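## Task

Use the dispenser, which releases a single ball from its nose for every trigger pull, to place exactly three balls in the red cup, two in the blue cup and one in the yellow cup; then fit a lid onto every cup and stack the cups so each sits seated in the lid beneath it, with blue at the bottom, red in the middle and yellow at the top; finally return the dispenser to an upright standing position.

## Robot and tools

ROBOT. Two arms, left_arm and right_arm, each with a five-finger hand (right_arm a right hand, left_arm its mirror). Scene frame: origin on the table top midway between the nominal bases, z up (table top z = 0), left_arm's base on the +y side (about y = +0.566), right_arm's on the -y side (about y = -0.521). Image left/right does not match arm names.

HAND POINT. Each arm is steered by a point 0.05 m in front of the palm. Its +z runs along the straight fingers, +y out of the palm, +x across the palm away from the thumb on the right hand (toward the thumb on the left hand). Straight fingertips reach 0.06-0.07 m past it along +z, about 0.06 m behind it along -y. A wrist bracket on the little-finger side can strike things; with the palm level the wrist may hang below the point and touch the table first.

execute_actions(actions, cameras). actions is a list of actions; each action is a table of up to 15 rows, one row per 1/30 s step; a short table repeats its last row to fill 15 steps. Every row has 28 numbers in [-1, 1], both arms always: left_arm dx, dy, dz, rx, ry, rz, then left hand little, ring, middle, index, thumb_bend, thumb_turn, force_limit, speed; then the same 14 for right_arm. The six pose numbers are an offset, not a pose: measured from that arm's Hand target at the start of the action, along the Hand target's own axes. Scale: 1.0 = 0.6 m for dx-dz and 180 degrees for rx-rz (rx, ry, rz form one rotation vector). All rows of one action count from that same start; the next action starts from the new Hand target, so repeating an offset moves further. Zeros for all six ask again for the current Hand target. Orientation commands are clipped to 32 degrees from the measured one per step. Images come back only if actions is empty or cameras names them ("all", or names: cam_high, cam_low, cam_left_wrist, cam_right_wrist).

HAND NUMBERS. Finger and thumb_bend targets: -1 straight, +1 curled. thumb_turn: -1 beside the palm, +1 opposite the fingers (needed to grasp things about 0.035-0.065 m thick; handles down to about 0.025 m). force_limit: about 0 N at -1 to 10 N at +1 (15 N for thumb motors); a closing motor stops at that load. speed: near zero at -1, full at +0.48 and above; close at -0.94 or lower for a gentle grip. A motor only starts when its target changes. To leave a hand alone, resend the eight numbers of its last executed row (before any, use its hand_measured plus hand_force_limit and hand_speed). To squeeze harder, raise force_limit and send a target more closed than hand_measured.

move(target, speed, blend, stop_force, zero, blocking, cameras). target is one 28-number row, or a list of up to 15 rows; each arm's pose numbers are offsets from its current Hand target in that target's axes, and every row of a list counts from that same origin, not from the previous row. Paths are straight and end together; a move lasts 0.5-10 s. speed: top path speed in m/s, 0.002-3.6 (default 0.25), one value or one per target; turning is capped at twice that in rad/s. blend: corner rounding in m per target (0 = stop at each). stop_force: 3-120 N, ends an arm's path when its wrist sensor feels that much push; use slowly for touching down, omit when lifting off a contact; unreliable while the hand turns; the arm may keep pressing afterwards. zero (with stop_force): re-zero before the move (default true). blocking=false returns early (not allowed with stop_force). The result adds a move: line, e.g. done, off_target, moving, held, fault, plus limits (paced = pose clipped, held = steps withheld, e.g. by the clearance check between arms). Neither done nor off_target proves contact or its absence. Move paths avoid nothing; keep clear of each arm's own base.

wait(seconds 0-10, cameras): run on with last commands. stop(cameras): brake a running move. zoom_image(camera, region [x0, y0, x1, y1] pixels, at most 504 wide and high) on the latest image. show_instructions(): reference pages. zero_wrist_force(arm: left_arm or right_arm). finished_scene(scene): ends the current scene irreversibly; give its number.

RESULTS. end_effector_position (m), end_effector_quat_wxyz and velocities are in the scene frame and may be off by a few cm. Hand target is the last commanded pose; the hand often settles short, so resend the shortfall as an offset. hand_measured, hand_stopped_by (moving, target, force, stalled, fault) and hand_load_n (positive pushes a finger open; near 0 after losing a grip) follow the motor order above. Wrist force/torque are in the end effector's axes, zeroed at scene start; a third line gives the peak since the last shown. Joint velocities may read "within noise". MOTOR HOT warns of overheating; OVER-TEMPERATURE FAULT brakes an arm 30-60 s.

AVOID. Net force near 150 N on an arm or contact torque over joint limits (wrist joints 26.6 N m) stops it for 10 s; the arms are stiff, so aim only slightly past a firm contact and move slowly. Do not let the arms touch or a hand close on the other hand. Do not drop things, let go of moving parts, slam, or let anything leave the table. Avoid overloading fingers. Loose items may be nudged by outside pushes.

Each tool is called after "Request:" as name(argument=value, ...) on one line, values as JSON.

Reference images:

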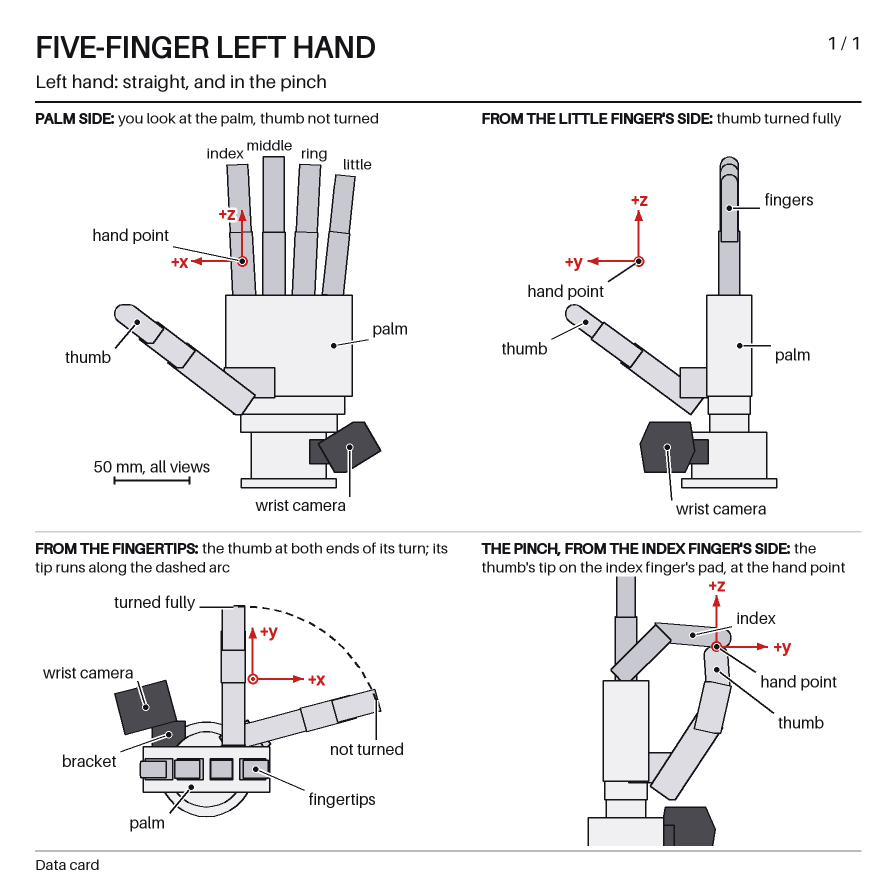

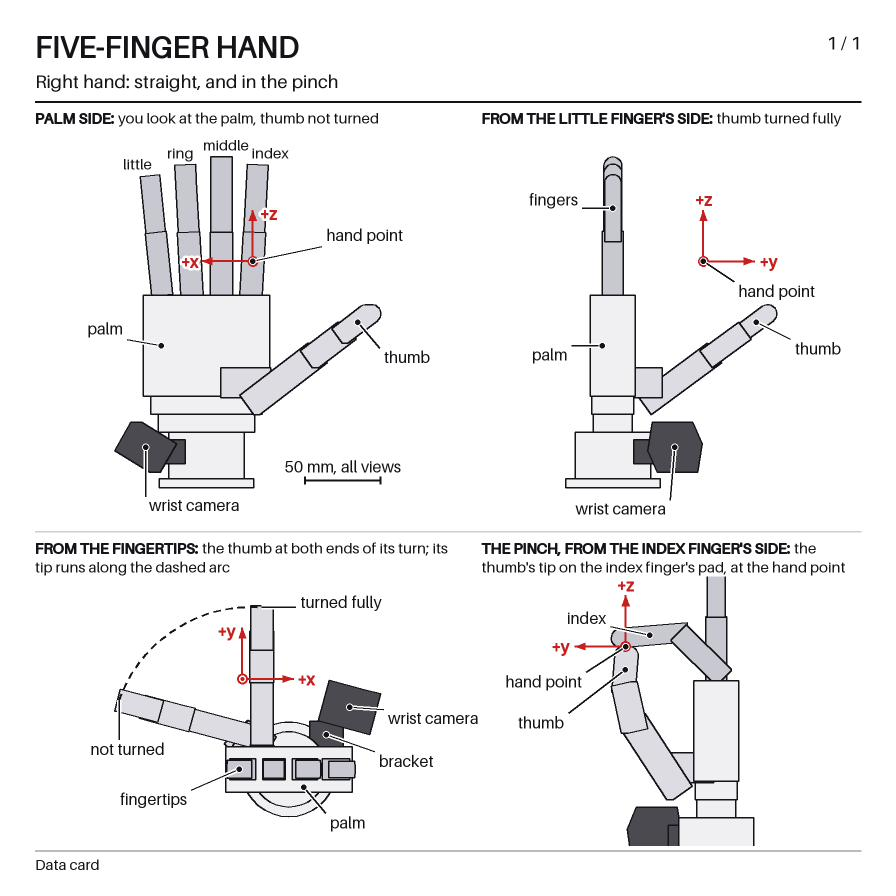

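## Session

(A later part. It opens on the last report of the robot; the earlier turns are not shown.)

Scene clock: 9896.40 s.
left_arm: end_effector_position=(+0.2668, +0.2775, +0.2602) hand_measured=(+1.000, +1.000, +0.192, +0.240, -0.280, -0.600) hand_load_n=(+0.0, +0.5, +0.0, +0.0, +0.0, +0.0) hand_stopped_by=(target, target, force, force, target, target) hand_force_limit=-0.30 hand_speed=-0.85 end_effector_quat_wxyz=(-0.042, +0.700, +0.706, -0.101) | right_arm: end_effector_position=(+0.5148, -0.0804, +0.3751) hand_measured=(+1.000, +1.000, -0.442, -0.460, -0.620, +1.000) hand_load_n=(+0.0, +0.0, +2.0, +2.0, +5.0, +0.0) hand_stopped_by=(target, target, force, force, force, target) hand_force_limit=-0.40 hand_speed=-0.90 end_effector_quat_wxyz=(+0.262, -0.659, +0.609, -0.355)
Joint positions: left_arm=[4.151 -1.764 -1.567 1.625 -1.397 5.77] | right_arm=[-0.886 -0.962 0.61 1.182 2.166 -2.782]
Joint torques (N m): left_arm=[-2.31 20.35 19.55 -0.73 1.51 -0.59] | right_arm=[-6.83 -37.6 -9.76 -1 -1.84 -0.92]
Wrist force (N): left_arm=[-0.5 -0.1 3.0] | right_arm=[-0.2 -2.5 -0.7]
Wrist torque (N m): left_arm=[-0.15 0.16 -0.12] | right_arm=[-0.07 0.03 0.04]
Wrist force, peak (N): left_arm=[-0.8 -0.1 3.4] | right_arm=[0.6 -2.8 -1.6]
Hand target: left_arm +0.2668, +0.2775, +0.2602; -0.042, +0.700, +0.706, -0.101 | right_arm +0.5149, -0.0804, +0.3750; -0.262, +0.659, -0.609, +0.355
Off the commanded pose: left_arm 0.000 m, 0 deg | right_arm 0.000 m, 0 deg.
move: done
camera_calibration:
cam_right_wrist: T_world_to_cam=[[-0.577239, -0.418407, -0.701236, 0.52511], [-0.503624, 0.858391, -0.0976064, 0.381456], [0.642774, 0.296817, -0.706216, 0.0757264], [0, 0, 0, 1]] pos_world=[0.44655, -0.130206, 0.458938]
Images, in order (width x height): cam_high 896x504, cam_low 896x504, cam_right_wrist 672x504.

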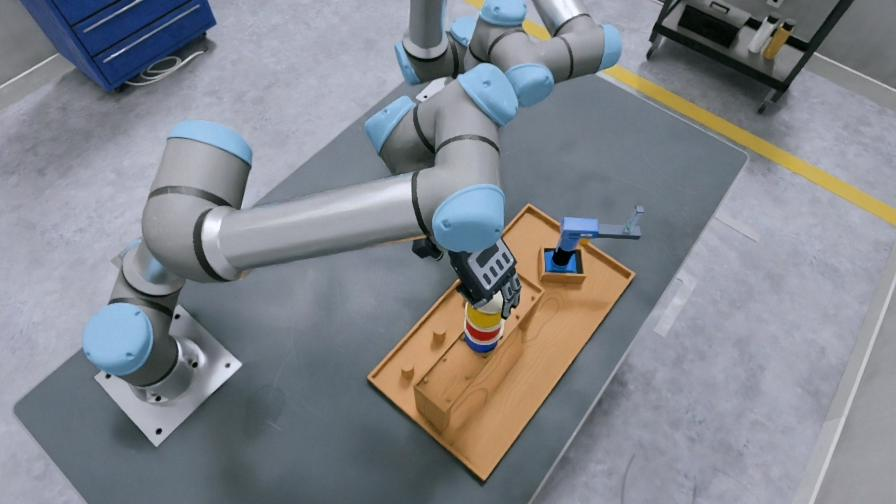

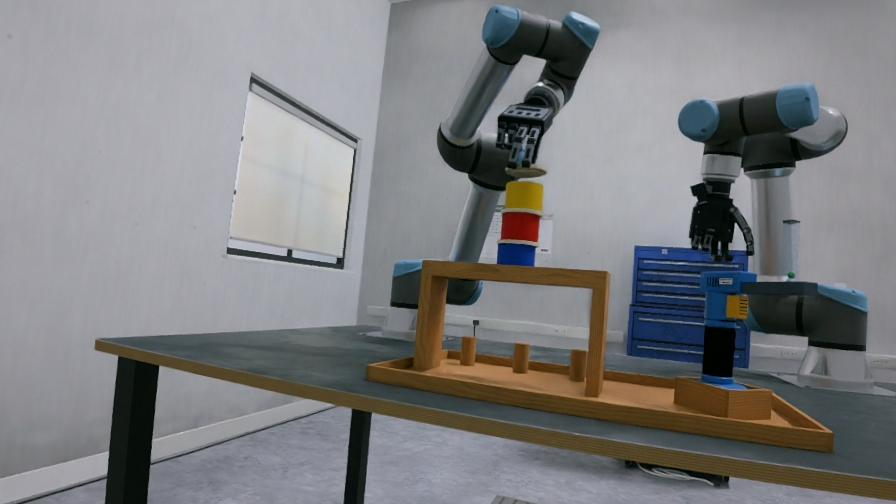

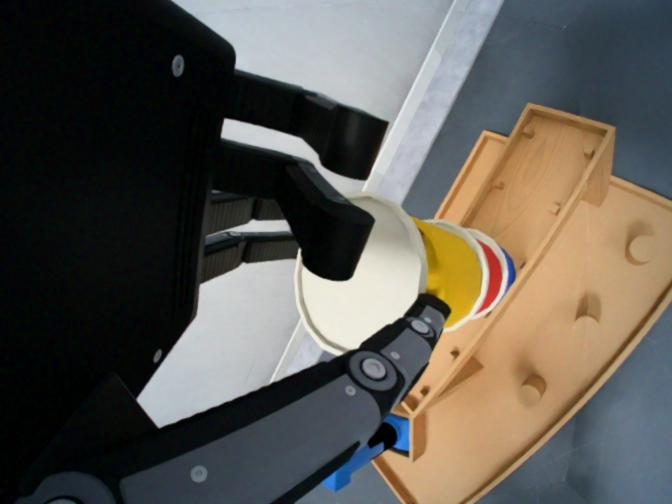

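Request:
move(target=[0,0,0,0,0,0,1,1,0.35,0.35,-0.28,-0.6,-0.3,-0.85,-0.0018,0.0258,0.0185,0,0,0,1,1,-0.4,-0.4,-0.5,1,-0.4,-0.9], speed=0.03, stop_force=3, cameras=["cam_high","cam_low"])

Request:
zoom_image(camera="cam_high", region=[460, 280, 510, 330])

Request:
zoom_image(camera="cam_low", region=[495, 155, 555, 215])

Scene clock: 9922.80 s.
left_arm: end_effector_position=(+0.2668, +0.2775, +0.2602) hand_measured=(+1.000, +1.000, +0.192, +0.240, -0.280, -0.600) hand_load_n=(+0.0, +0.0, +0.0, +0.0, +0.0, +0.0) hand_stopped_by=(target, target, force, force, target, target) hand_force_limit=-0.30 hand_speed=-0.85 end_effector_quat_wxyz=(-0.042, +0.700, +0.706, -0.101) | right_arm: end_effector_position=(+0.5141, -0.0822, +0.3560) hand_measured=(+1.000, +1.000, -0.442, -0.460, -0.620, +1.000) hand_load_n=(+0.0, +0.0, +1.5, +2.0, +5.0, +0.0) hand_stopped_by=(target, target, force, force, force, target) hand_force_limit=-0.40 hand_speed=-0.90 end_effector_quat_wxyz=(+0.262, -0.659, +0.609, -0.355)
Joint positions: left_arm=[4.151 -1.764 -1.567 1.625 -1.397 5.77] | right_arm=[-0.888 -0.992 0.71 1.111 2.165 -2.783]
Joint torques (N m): left_arm=[-2.8 19.43 19.7 -0.78 1.57 -0.72] | right_arm=[-6.11 -52.54 -10.24 -1.25 -1.85 -1]
Wrist force (N): left_arm=[-0.6 0.0 3.0] | right_arm=[0.0 -2.1 -1.4]
Wrist torque (N m): left_arm=[-0.13 0.17 -0.14] | right_arm=[0.04 -0.01 0.02]
Wrist force, peak (N): left_arm=[-0.7 -0.2 3.5] | right_arm=[-0.2 -2.7 -1.1]
Hand target: left_arm +0.2668, +0.2775, +0.2602; -0.042, +0.700, +0.706, -0.101 | right_arm +0.5141, -0.0822, +0.3560; -0.262, +0.659, -0.609, +0.355
Off the commanded pose: left_arm 0.000 m, 0 deg | right_arm 0.000 m, 0 deg.
move: done
Images, in order (width x height): cam_high 896x504, cam_low 896x504.

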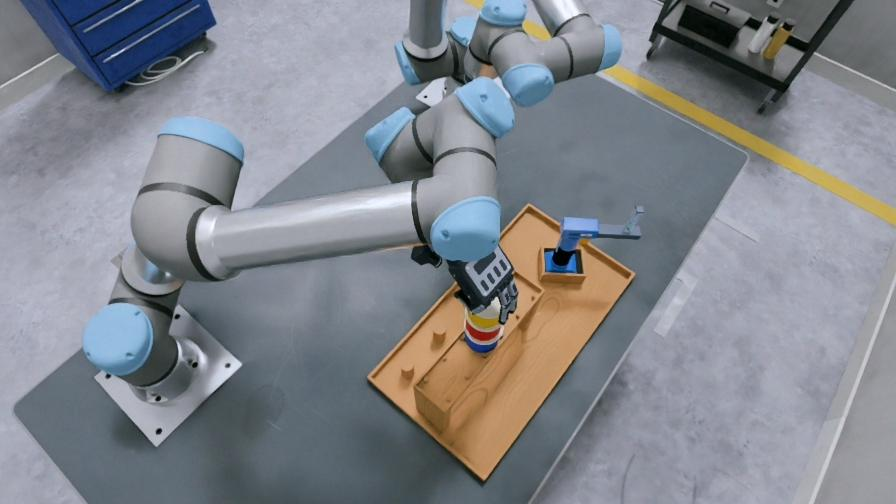

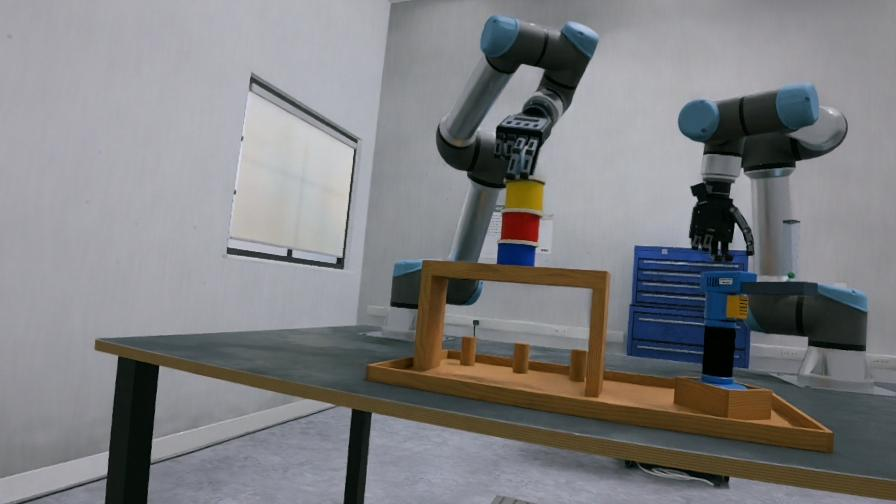

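Scaled by 10.080 from the camera's 896x504 image, which has a finer 1280x720 frame.

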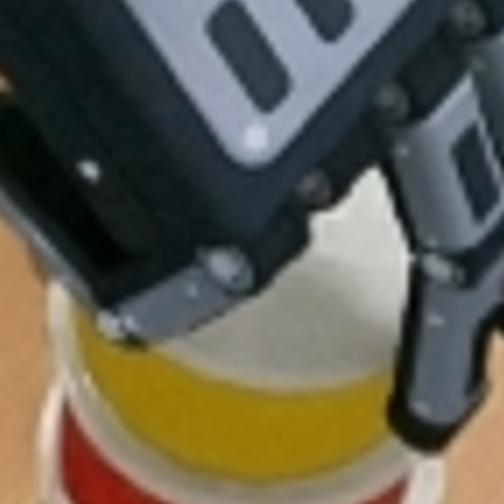

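Scaled by 8.400 from the camera's 896x504 image, which has a finer 1280x720 frame.

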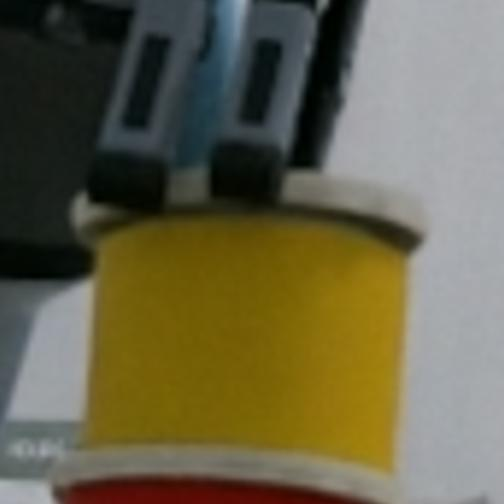

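Request:
move(target=[0,0,0,0,0,0,1,1,0.35,0.35,-0.28,-0.6,-0.3,-0.85,-0.00225,0.01167,0.00915,0,0,0,1,1,-0.4,-0.4,-0.5,1,-0.4,-0.9], speed=0.01, stop_force=3, cameras=["cam_high","cam_low"])

Request:
zoom_image(camera="cam_high", region=[460, 280, 510, 330])

Request:
zoom_image(camera="cam_low", region=[495, 155, 555, 215])

Scene clock: 9936.77 s.
left_arm: end_effector_position=(+0.2668, +0.2775, +0.2602) hand_measured=(+1.000, +1.000, +0.192, +0.240, -0.280, -0.600) hand_load_n=(+0.0, +0.0, +0.0, +0.0, +0.0, +0.0) hand_stopped_by=(target, target, force, force, target, target) hand_force_limit=-0.30 hand_speed=-0.85 end_effector_quat_wxyz=(-0.042, +0.700, +0.706, -0.101) | right_arm: end_effector_position=(+0.5141, -0.0822, +0.3519) hand_measured=(+1.000, +1.000, -0.442, -0.460, -0.620, +1.000) hand_load_n=(+0.5, +0.0, +2.5, +2.5, +6.0, +0.0) hand_stopped_by=(target, target, force, force, force, target) hand_force_limit=-0.40 hand_speed=-0.90 end_effector_quat_wxyz=(+0.262, -0.659, +0.609, -0.355)
Joint positions: left_arm=[4.151 -1.764 -1.567 1.625 -1.397 5.77] | right_arm=[-0.888 -0.996 0.727 1.097 2.165 -2.783]
Joint torques (N m): left_arm=[-2.45 19.83 20.09 -0.88 1.45 -0.74] | right_arm=[-4.66 -36.57 -32.03 3.23 -0.56 0.17]
Wrist force (N): left_arm=[-0.7 0.0 3.1] | right_arm=[0.1 -2.1 -1.4]
Wrist torque (N m): left_arm=[-0.13 0.19 -0.14] | right_arm=[0.03 -0.03 0.04]
Wrist force, peak (N): left_arm=[-0.5 -0.1 3.4] | right_arm=[1.1 -4.7 -3.8]
Hand target: left_arm +0.2668, +0.2775, +0.2602; -0.042, +0.700, +0.706, -0.101 | right_arm +0.5141, -0.0822, +0.3519; -0.262, +0.659, -0.609, +0.355 (not the last commanded pose)
Off the commanded pose: left_arm 0.000 m, 0 deg | right_arm 0.005 m, 0 deg.
move: contact (right_arm)
Images, in order (width x height): cam_high 896x504, cam_low 896x504.

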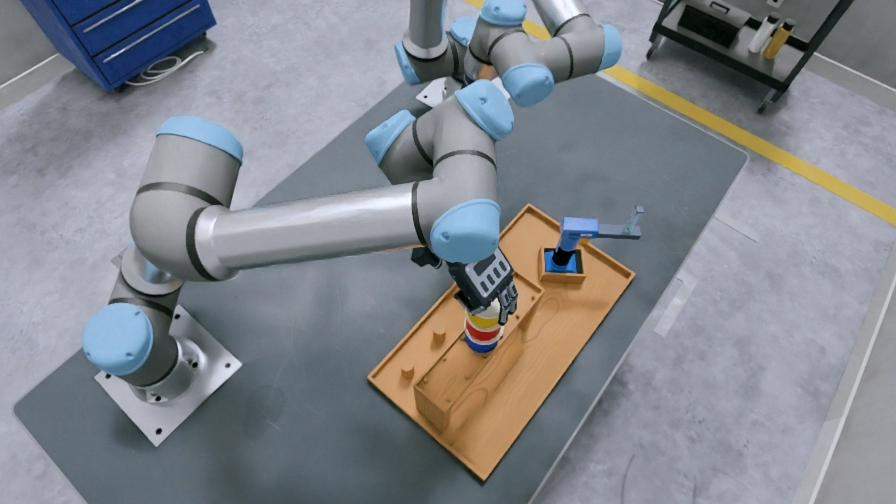

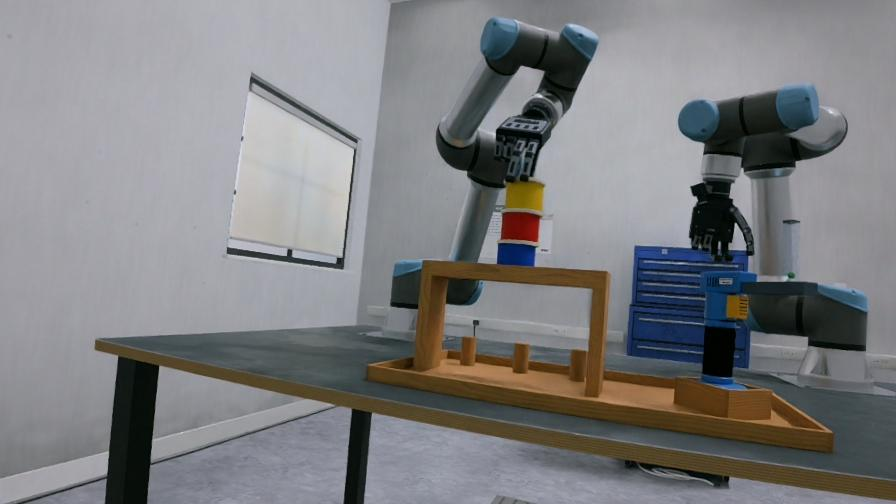

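Scaled by 10.080 from the camera's 896x504 image, which has a finer 1280x720 frame.

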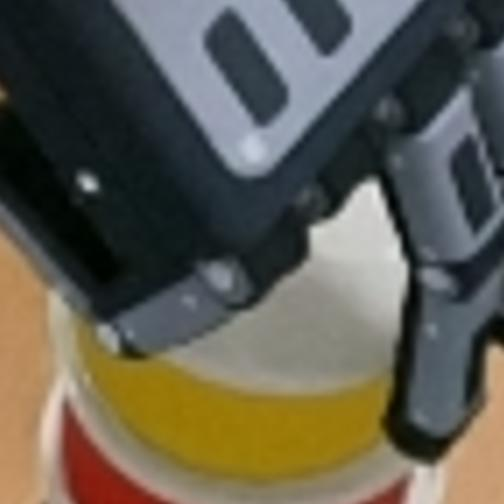

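Scaled by 8.400 from the camera's 896x504 image, which has a finer 1280x720 frame.

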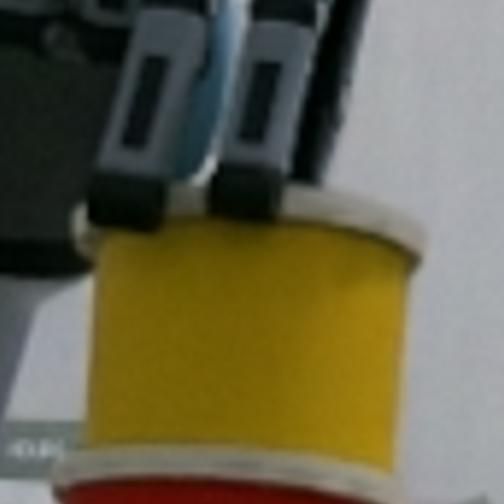

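Request:
move(target=[0,0,0,0,0,0,1,1,0.35,0.35,-0.28,-0.6,-0.3,-0.85,-0.00075,0.0039,0.00305,0,0,0,1,1,-0.4,-0.4,-0.5,1,-0.4,-0.9], speed=0.008, stop_force=5, cameras=["cam_high","cam_low"])

Request:
zoom_image(camera="cam_low", region=[495, 155, 555, 215])

Scene clock: 9955.37 s.
left_arm: end_effector_position=(+0.2668, +0.2775, +0.2602) hand_measured=(+1.000, +1.000, +0.192, +0.240, -0.280, -0.600) hand_load_n=(+0.0, +0.5, +0.0, +0.0, +0.0, +0.0) hand_stopped_by=(target, target, force, force, target, target) hand_force_limit=-0.30 hand_speed=-0.85 end_effector_quat_wxyz=(-0.042, +0.700, +0.706, -0.101) | right_arm: end_effector_position=(+0.5141, -0.0822, +0.3489) hand_measured=(+1.000, +1.000, -0.442, -0.460, -0.620, +1.000) hand_load_n=(+0.0, +0.0, +3.0, +4.0, +7.5, +0.0) hand_stopped_by=(target, target, force, force, force, target) hand_force_limit=-0.40 hand_speed=-0.90 end_effector_quat_wxyz=(+0.262, -0.659, +0.609, -0.355)
Joint positions: left_arm=[4.151 -1.764 -1.567 1.625 -1.397 5.77] | right_arm=[-0.888 -0.999 0.739 1.088 2.165 -2.783]
Joint torques (N m): left_arm=[-3.1 20.27 19.9 -0.7 1.53 -0.69] | right_arm=[-0.73 -49.57 -10.96 -0.61 0.71 0.77]
Wrist force (N): left_arm=[-0.6 0.0 2.9] | right_arm=[0.5 -4.7 -3.0]
Wrist torque (N m): left_arm=[-0.13 0.16 -0.13] | right_arm=[-0.02 -0.04 0.02]
Wrist force, peak (N): left_arm=[-0.5 -0.3 3.4] | right_arm=[1.1 -6.3 -3.3]
Hand target: left_arm +0.2668, +0.2775, +0.2602; -0.042, +0.700, +0.706, -0.101 | right_arm +0.5141, -0.0822, +0.3489; -0.262, +0.659, -0.609, +0.355
Off the commanded pose: left_arm 0.000 m, 0 deg | right_arm 0.000 m, 0 deg.
move: done
Images, in order (width x height): cam_high 896x504, cam_low 896x504.

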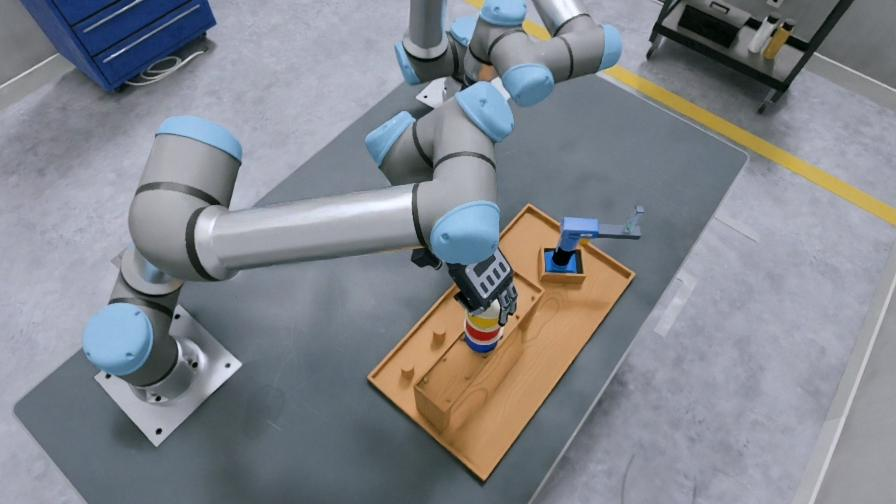

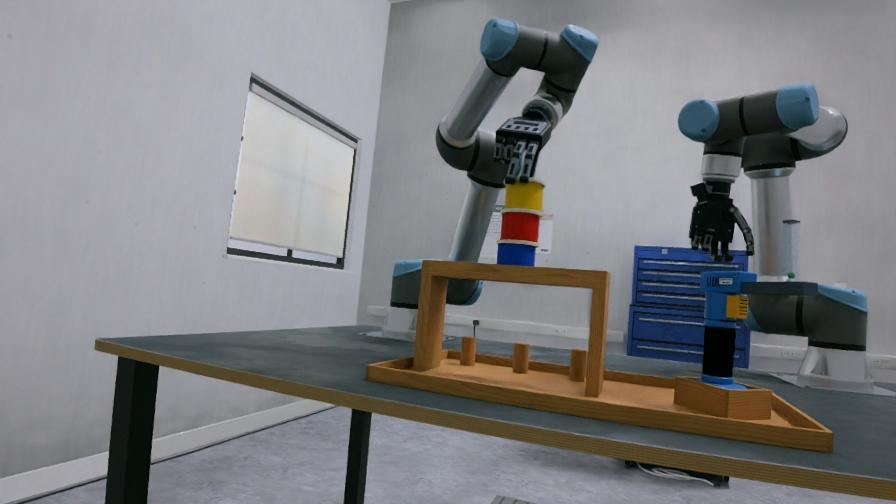

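Scaled by 8.400 from the camera's 896x504 image, which has a finer 1280x720 frame.

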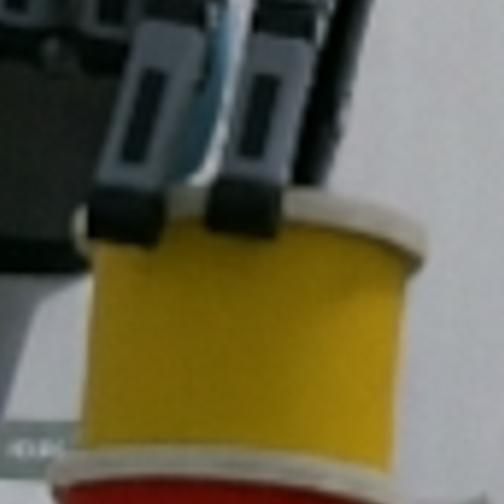

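Request:
move(target=[0,0,0,0,0,0,1,1,0.35,0.35,-0.28,-0.6,-0.3,-0.85,0.0003,-0.0016,-0.0012,0,0,0,1,1,-0.55,-0.55,-0.70,1,-0.4,-0.93], speed=0.01)

Request:
move(target=[0,0,0,0,0,0,1,1,0.35,0.35,-0.28,-0.6,-0.3,-0.85,0,0,0,0,0,0,1,1,-0.8,-0.8,-0.9,1,-0.4,-0.8], speed=0.01)

Request:
move(target=[[0,0,0,0,0,0,1,1,0.35,0.35,-0.28,-0.6,-0.3,-0.85,0.0225,-0.1167,-0.0915,0,0,0,1,1,-0.8,-0.8,-0.9,1,-0.4,-0.8],[0,0,0,0,0,0,1,1,0.35,0.35,-0.28,-0.6,-0.3,-0.85,0.105,-0.017,-0.285,0.0223,-0.0255,0.0365,1,1,-0.8,-0.8,-0.9,1,-0.4,-0.8]], speed=[0.06,0.2], blend=0.01, cameras=["cam_low","cam_high","cam_right_wrist"])

Request:
zoom_image(camera="cam_low", region=[492, 172, 552, 272])

Request:
zoom_image(camera="cam_high", region=[450, 270, 520, 360])

Scene clock: 9985.17 s.
left_arm: end_effector_position=(+0.2668, +0.2775, +0.2602) hand_measured=(+1.000, +1.000, +0.192, +0.240, -0.280, -0.600) hand_load_n=(+0.0, +0.0, +0.0, +0.0, +0.0, +0.0) hand_stopped_by=(target, target, force, force, target, target) hand_force_limit=-0.30 hand_speed=-0.85 end_effector_quat_wxyz=(-0.042, +0.700, +0.706, -0.101) | right_arm: end_effector_position=(+0.5141, -0.0822, +0.3501) hand_measured=(+1.000, +1.000, -0.550, -0.550, -0.700, +1.000) hand_load_n=(+0.0, +0.5, +0.0, +0.0, +0.0, +0.0) hand_stopped_by=(target, target, target, target, target, target) hand_force_limit=-0.40 hand_speed=-0.93 end_effector_quat_wxyz=(+0.262, -0.659, +0.609, -0.355)
Joint positions: left_arm=[4.151 -1.764 -1.567 1.625 -1.397 5.77] | right_arm=[-0.888 -0.998 0.734 1.092 2.165 -2.783]
Joint torques (N m): left_arm=[-3.1 19.64 19.96 -0.85 1.56 -0.58] | right_arm=[-5.09 -35.69 -31.85 3.12 -1.68 -0.99]
Wrist force (N): left_arm=[-0.4 0.0 3.0] | right_arm=[0.3 -2.0 -1.5]
Wrist torque (N m): left_arm=[-0.13 0.14 -0.12] | right_arm=[0.06 -0.06 0.06]
Wrist force, peak (N): left_arm=[-0.4 0.2 3.4] | right_arm=[0.8 -5.0 -3.6]
Hand target: left_arm +0.2668, +0.2775, +0.2602; -0.042, +0.700, +0.706, -0.101 | right_arm +0.5141, -0.0822, +0.3501; -0.262, +0.659, -0.609, +0.355
Off the commanded pose: left_arm 0.000 m, 0 deg | right_arm 0.000 m, 0 deg.
move: done

Scene clock: 9986.13 s.
left_arm: end_effector_position=(+0.2668, +0.2775, +0.2602) hand_measured=(+1.000, +1.000, +0.192, +0.240, -0.280, -0.600) hand_load_n=(+0.0, +0.0, +0.0, +0.0, +0.0, +0.0) hand_stopped_by=(target, target, force, force, target, target) hand_force_limit=-0.30 hand_speed=-0.85 end_effector_quat_wxyz=(-0.042, +0.700, +0.706, -0.101) | right_arm: end_effector_position=(+0.5141, -0.0822, +0.3501) hand_measured=(+1.000, +1.000, -0.800, -0.800, -0.900, +1.000) hand_load_n=(+0.0, +0.0, +0.0, -0.5, +0.0, +0.0) hand_stopped_by=(target, target, target, target, target, target) hand_force_limit=-0.40 hand_speed=-0.80 end_effector_quat_wxyz=(+0.262, -0.659, +0.609, -0.355)
Joint positions: left_arm=[4.151 -1.764 -1.567 1.625 -1.397 5.77] | right_arm=[-0.888 -0.998 0.734 1.092 2.165 -2.783]
Joint torques (N m): left_arm=[-3.35 19.78 19.84 -0.67 1.49 -0.7] | right_arm=[-6.99 -35.65 -31.52 2.93 -1.84 -1.04]
Wrist force (N): left_arm=[-0.7 -0.1 2.8] | right_arm=[0.2 -1.9 -1.4]
Wrist torque (N m): left_arm=[-0.13 0.18 -0.14] | right_arm=[0.06 -0.05 0.06]
Wrist force, peak (N): left_arm=[-0.4 0.0 3.4] | right_arm=[0.2 -2.3 -1.4]
Hand target: left_arm +0.2668, +0.2775, +0.2602; -0.042, +0.700, +0.706, -0.101 | right_arm +0.5141, -0.0822, +0.3501; -0.262, +0.659, -0.609, +0.355
Off the commanded pose: left_arm 0.000 m, 0 deg | right_arm 0.000 m, 0 deg.
move: done

Scene clock: 9989.17 s.
left_arm: end_effector_position=(+0.2668, +0.2775, +0.2602) hand_measured=(+1.000, +1.000, +0.192, +0.240, -0.280, -0.600) hand_load_n=(+0.0, +0.0, +0.0, +0.0, +0.0, +0.0) hand_stopped_by=(target, target, force, force, target, target) hand_force_limit=-0.30 hand_speed=-0.85 end_effector_quat_wxyz=(-0.042, +0.700, +0.706, -0.101) | right_arm: end_effector_position=(+0.3862, -0.1281, +0.4718) hand_measured=(+1.000, +1.000, -0.800, -0.800, -0.900, +1.000) hand_load_n=(+0.0, +0.0, +0.0, +0.0, +0.0, +0.0) hand_stopped_by=(target, target, target, target, target, target) hand_force_limit=-0.40 hand_speed=-0.80 end_effector_quat_wxyz=(+0.328, -0.627, +0.622, -0.334)
Joint positions: left_arm=[4.151 -1.764 -1.567 1.625 -1.397 5.77] | right_arm=[-0.809 -1.332 0.913 1.17 2.176 -2.666]
Joint torques (N m): left_arm=[-3.09 20.7 20.32 -0.65 1.52 -0.67] | right_arm=[5.33 -38.39 -10.19 -1.3 -1.83 -0.92]
Wrist force (N): left_arm=[-0.4 0.1 2.8] | right_arm=[-0.6 -2.2 -1.1]
Wrist torque (N m): left_arm=[-0.12 0.14 -0.12] | right_arm=[0.02 0.09 -0.01]
Wrist force, peak (N): left_arm=[-0.7 0.0 3.3] | right_arm=[0.4 -3.0 -0.7]
Hand target: left_arm +0.2668, +0.2775, +0.2602; -0.042, +0.700, +0.706, -0.101 | right_arm +0.3861, -0.1281, +0.4718; -0.329, +0.627, -0.622, +0.334
Off the commanded pose: left_arm 0.000 m, 0 deg | right_arm 0.000 m, 0 deg.
move: done
camera_calibration:
cam_right_wrist: T_world_to_cam=[[-0.524224, -0.315384, -0.791026, 0.533872], [-0.502118, 0.864716, -0.0120033, 0.326864], [0.687799, 0.390896, -0.611664, 0.190958], [0, 0, 0, 1]] pos_world=[0.312652, -0.188915, 0.543032]
Images, in order (width x height): cam_high 896x504, cam_low 896x504, cam_right_wrist 672x504.

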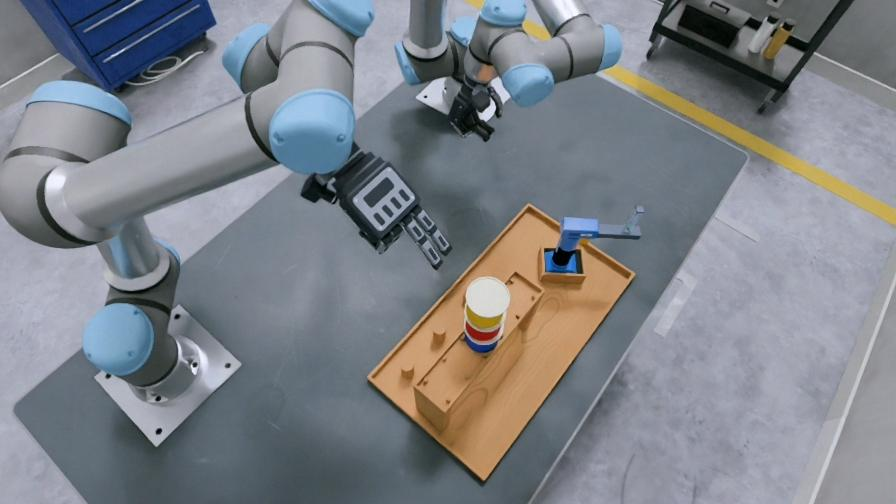

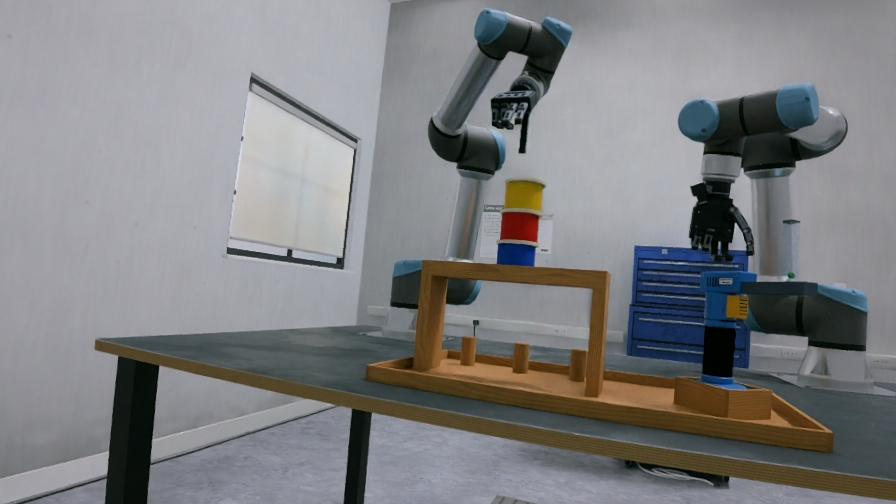

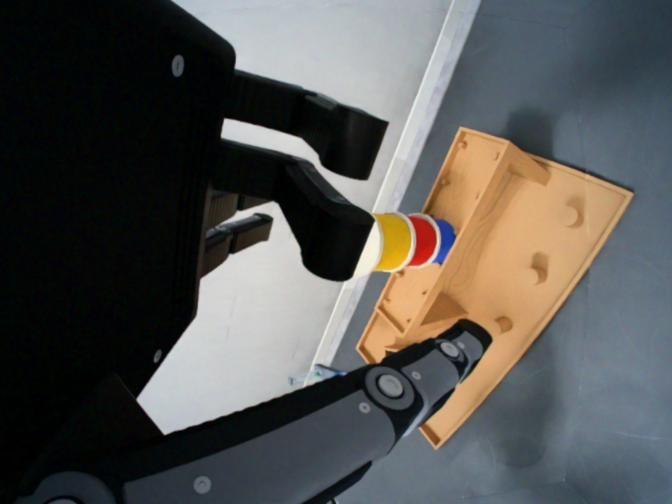

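Scaled by 5.040 from the camera's 896x504 image, which has a finer 1280x720 frame.

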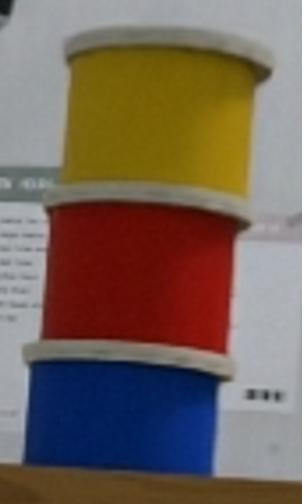

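Scaled by 5.600 from the camera's 896x504 image, which has a finer 1280x720 frame.

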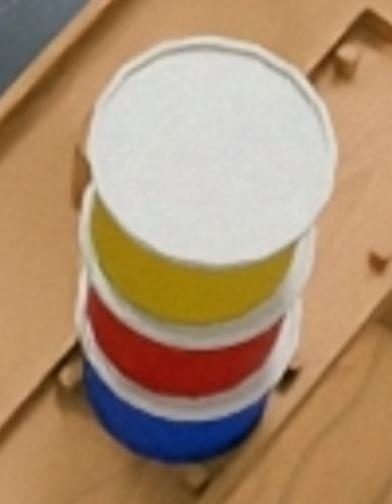

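Request:
move(target=[0,0,0,0,0,0,1,1,0.35,0.35,-0.28,-0.6,-0.3,-0.85,0.1667,0.2208,0.1493,0,0,0,1,1,-0.8,-0.8,-0.9,1,-0.4,-0.8], speed=0.25, cameras=["cam_right_wrist","cam_high"])

Request:
zoom_image(camera="cam_right_wrist", region=[190, 260, 360, 380])

Request:
zoom_image(camera="cam_high", region=[460, 300, 510, 355])

Scene clock: 10034.00 s.
left_arm: end_effector_position=(+0.2668, +0.2775, +0.2602) hand_measured=(+1.000, +1.000, +0.192, +0.240, -0.280, -0.600) hand_load_n=(+0.0, +0.0, +0.0, +0.0, +0.0, +0.0) hand_stopped_by=(target, target, force, force, target, target) hand_force_limit=-0.30 hand_speed=-0.85 end_effector_quat_wxyz=(-0.042, +0.700, +0.706, -0.101) | right_arm: end_effector_position=(+0.3862, -0.2297, +0.3130) hand_measured=(+1.000, +1.000, -0.800, -0.800, -0.900, +1.000) hand_load_n=(+0.0, +0.0, +0.0, +0.0, +0.0, +0.0) hand_stopped_by=(target, target, target, target, target, target) hand_force_limit=-0.40 hand_speed=-0.80 end_effector_quat_wxyz=(+0.329, -0.627, +0.622, -0.334) end_effector_velocity=(+0.000, -0.001, -0.002) end_effector_angular_velocity=(+0.000, +0.001, +0.000)
Joint positions: left_arm=[4.151 -1.764 -1.567 1.625 -1.397 5.77] | right_arm=[-1.047 -1.648 1.659 0.652 1.994 -2.844]
Joint velocities: left_arm=[within noise] | right_arm=[-0.003 -0.001 0.005 -0.003 -0.002 -0.002]
Joint torques (N m): left_arm=[-3.4 20.92 20.03 -0.74 1.53 -0.69] | right_arm=[-6.26 -27.36 -12.65 -1.71 -2.09 -0.88]
Wrist force (N): left_arm=[-0.4 -0.1 3.0] | right_arm=[0.0 -2.7 -0.8]
Wrist torque (N m): left_arm=[-0.15 0.15 -0.12] | right_arm=[-0.06 0.03 -0.01]
Wrist force, peak (N): left_arm=[-0.8 -0.1 3.5] | right_arm=[-0.9 -2.6 -1.9]
Hand target: left_arm +0.2668, +0.2775, +0.2602; -0.042, +0.700, +0.706, -0.101 | right_arm +0.3862, -0.2297, +0.3129; -0.329, +0.627, -0.622, +0.334
Off the commanded pose: left_arm 0.000 m, 0 deg | right_arm 0.000 m, 0 deg.
move: done
camera_calibration:
cam_right_wrist: T_world_to_cam=[[-0.524133, -0.315333, -0.791107, 0.37623], [-0.502083, 0.864736, -0.0120353, 0.41282], [0.687893, 0.390893, -0.61156, 0.13347], [0, 0, 0, 1]] pos_world=[0.312651, -0.290515, 0.384232]
Images, in order (width x height): cam_high 896x504, cam_right_wrist 672x504.

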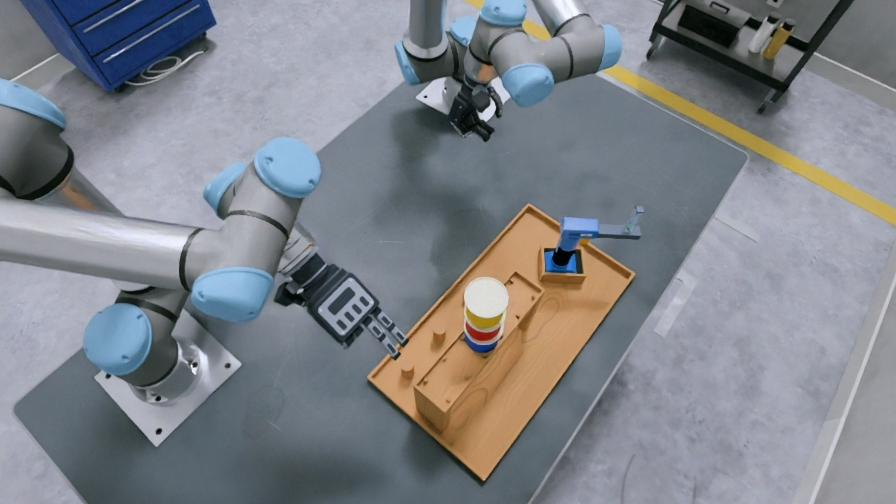

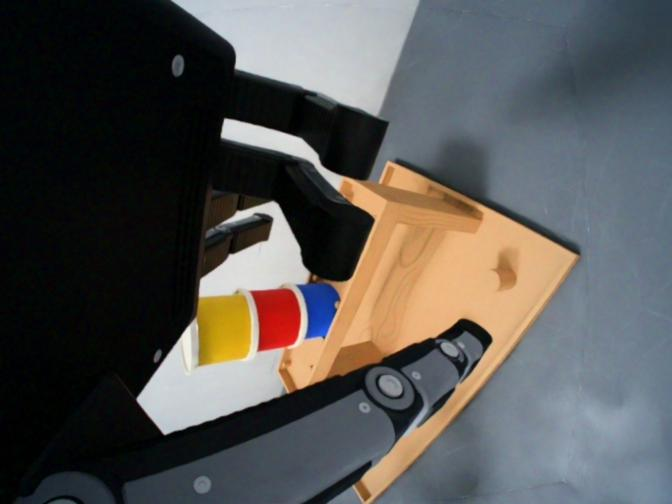

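Scaled by 2.965 from the camera's 672x504 image, which has a finer 960x720 frame.

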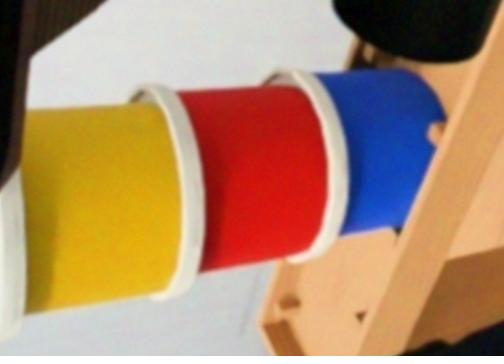

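Scaled by 9.164 from the camera's 896x504 image, which has a finer 1280x720 frame.

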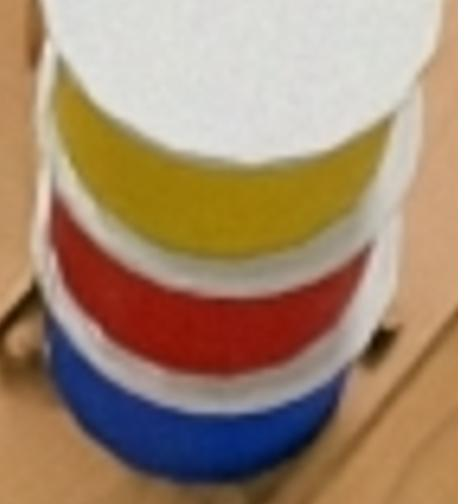

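Request:
execute_actions(actions=[], cameras=["cam_high", "cam_low"])

Scene clock: 10050.23 s.
left_arm: end_effector_position=(+0.2668, +0.2775, +0.2602) hand_measured=(+1.000, +1.000, +0.192, +0.240, -0.280, -0.600) hand_load_n=(+0.0, +0.0, +0.0, +0.0, +0.0, +0.0) hand_stopped_by=(target, target, force, force, target, target) hand_force_limit=-0.30 hand_speed=-0.85 end_effector_quat_wxyz=(-0.042, +0.700, +0.706, -0.101) | right_arm: end_effector_position=(+0.3862, -0.2297, +0.3129) hand_measured=(+1.000, +1.000, -0.800, -0.800, -0.900, +1.000) hand_load_n=(+0.0, +0.0, +0.0, +0.0, +0.0, +0.0) hand_stopped_by=(target, target, target, target, target, target) hand_force_limit=-0.40 hand_speed=-0.80 end_effector_quat_wxyz=(+0.329, -0.627, +0.622, -0.334)
Joint positions: left_arm=[4.151 -1.764 -1.567 1.625 -1.397 5.77] | right_arm=[-1.047 -1.648 1.659 0.651 1.994 -2.844]
Joint velocities: within noise
Joint torques (N m): left_arm=[-3.12 20.04 20.65 -0.78 1.5 -0.67] | right_arm=[-6.67 -27.12 -13.29 -1.37 -2.01 -0.89]
Wrist force (N): left_arm=[-0.4 -0.1 2.8] | right_arm=[-0.2 -2.4 -0.9]
Wrist torque (N m): left_arm=[-0.14 0.14 -0.11] | right_arm=[-0.01 0.05 -0.02]
Wrist force, peak (N): left_arm=[-0.3 -0.4 3.4] | right_arm=[0.1 -2.8 -1.1]
Hand target: left_arm +0.2668, +0.2775, +0.2602; -0.042, +0.700, +0.706, -0.101 | right_arm +0.3862, -0.2297, +0.3129; -0.329, +0.627, -0.622, +0.334
Off the commanded pose: left_arm 0.000 m, 0 deg | right_arm 0.000 m, 0 deg.
Images, in order (width x height): cam_high 896x504, cam_low 896x504.

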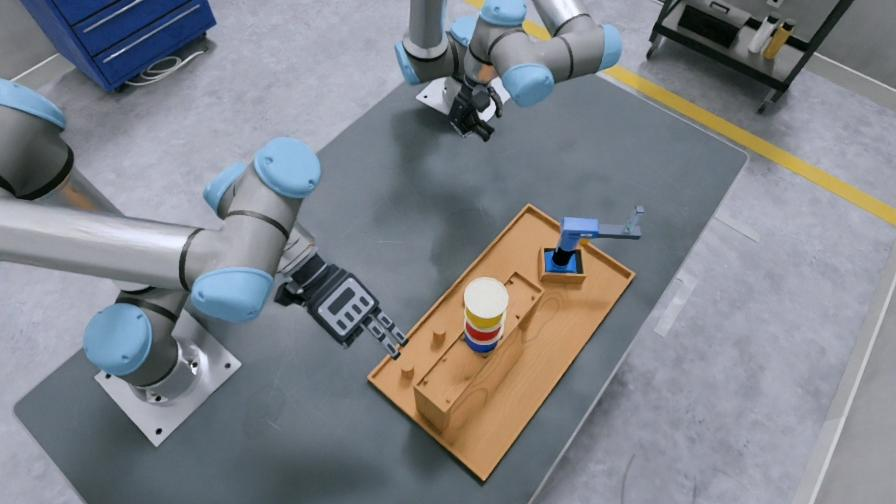

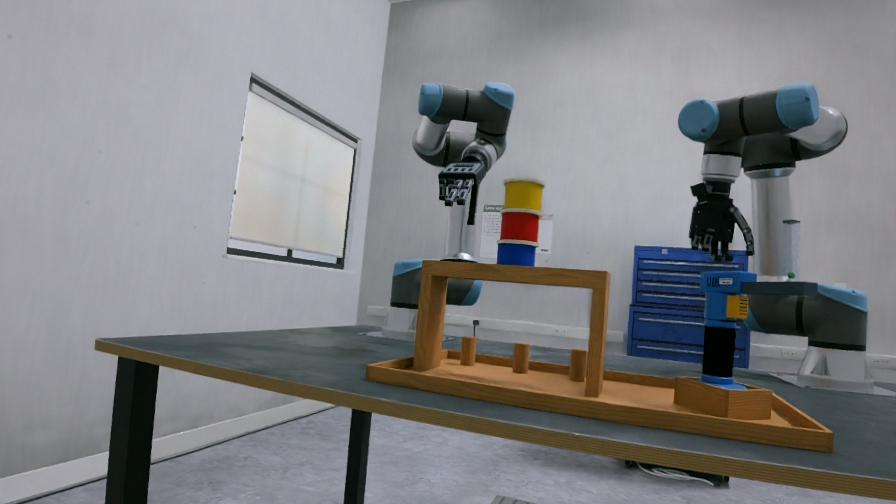

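Request:
zoom_image(camera="cam_low", region=[470, 160, 580, 280])

Request:
zoom_image(camera="cam_high", region=[440, 260, 530, 370])

Scaled by 4.200 from the camera's 896x504 image, which has a finer 1280x720 frame.

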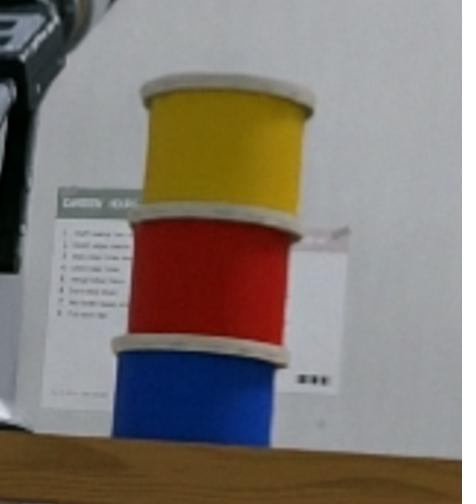

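Scaled by 4.582 from the camera's 896x504 image, which has a finer 1280x720 frame.

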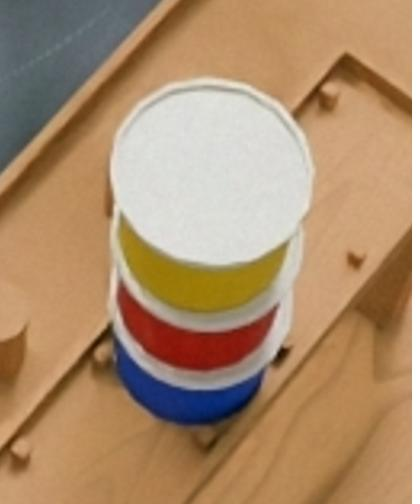

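Request:
finished_scene(scene=2)

The scene is finished: the task was done.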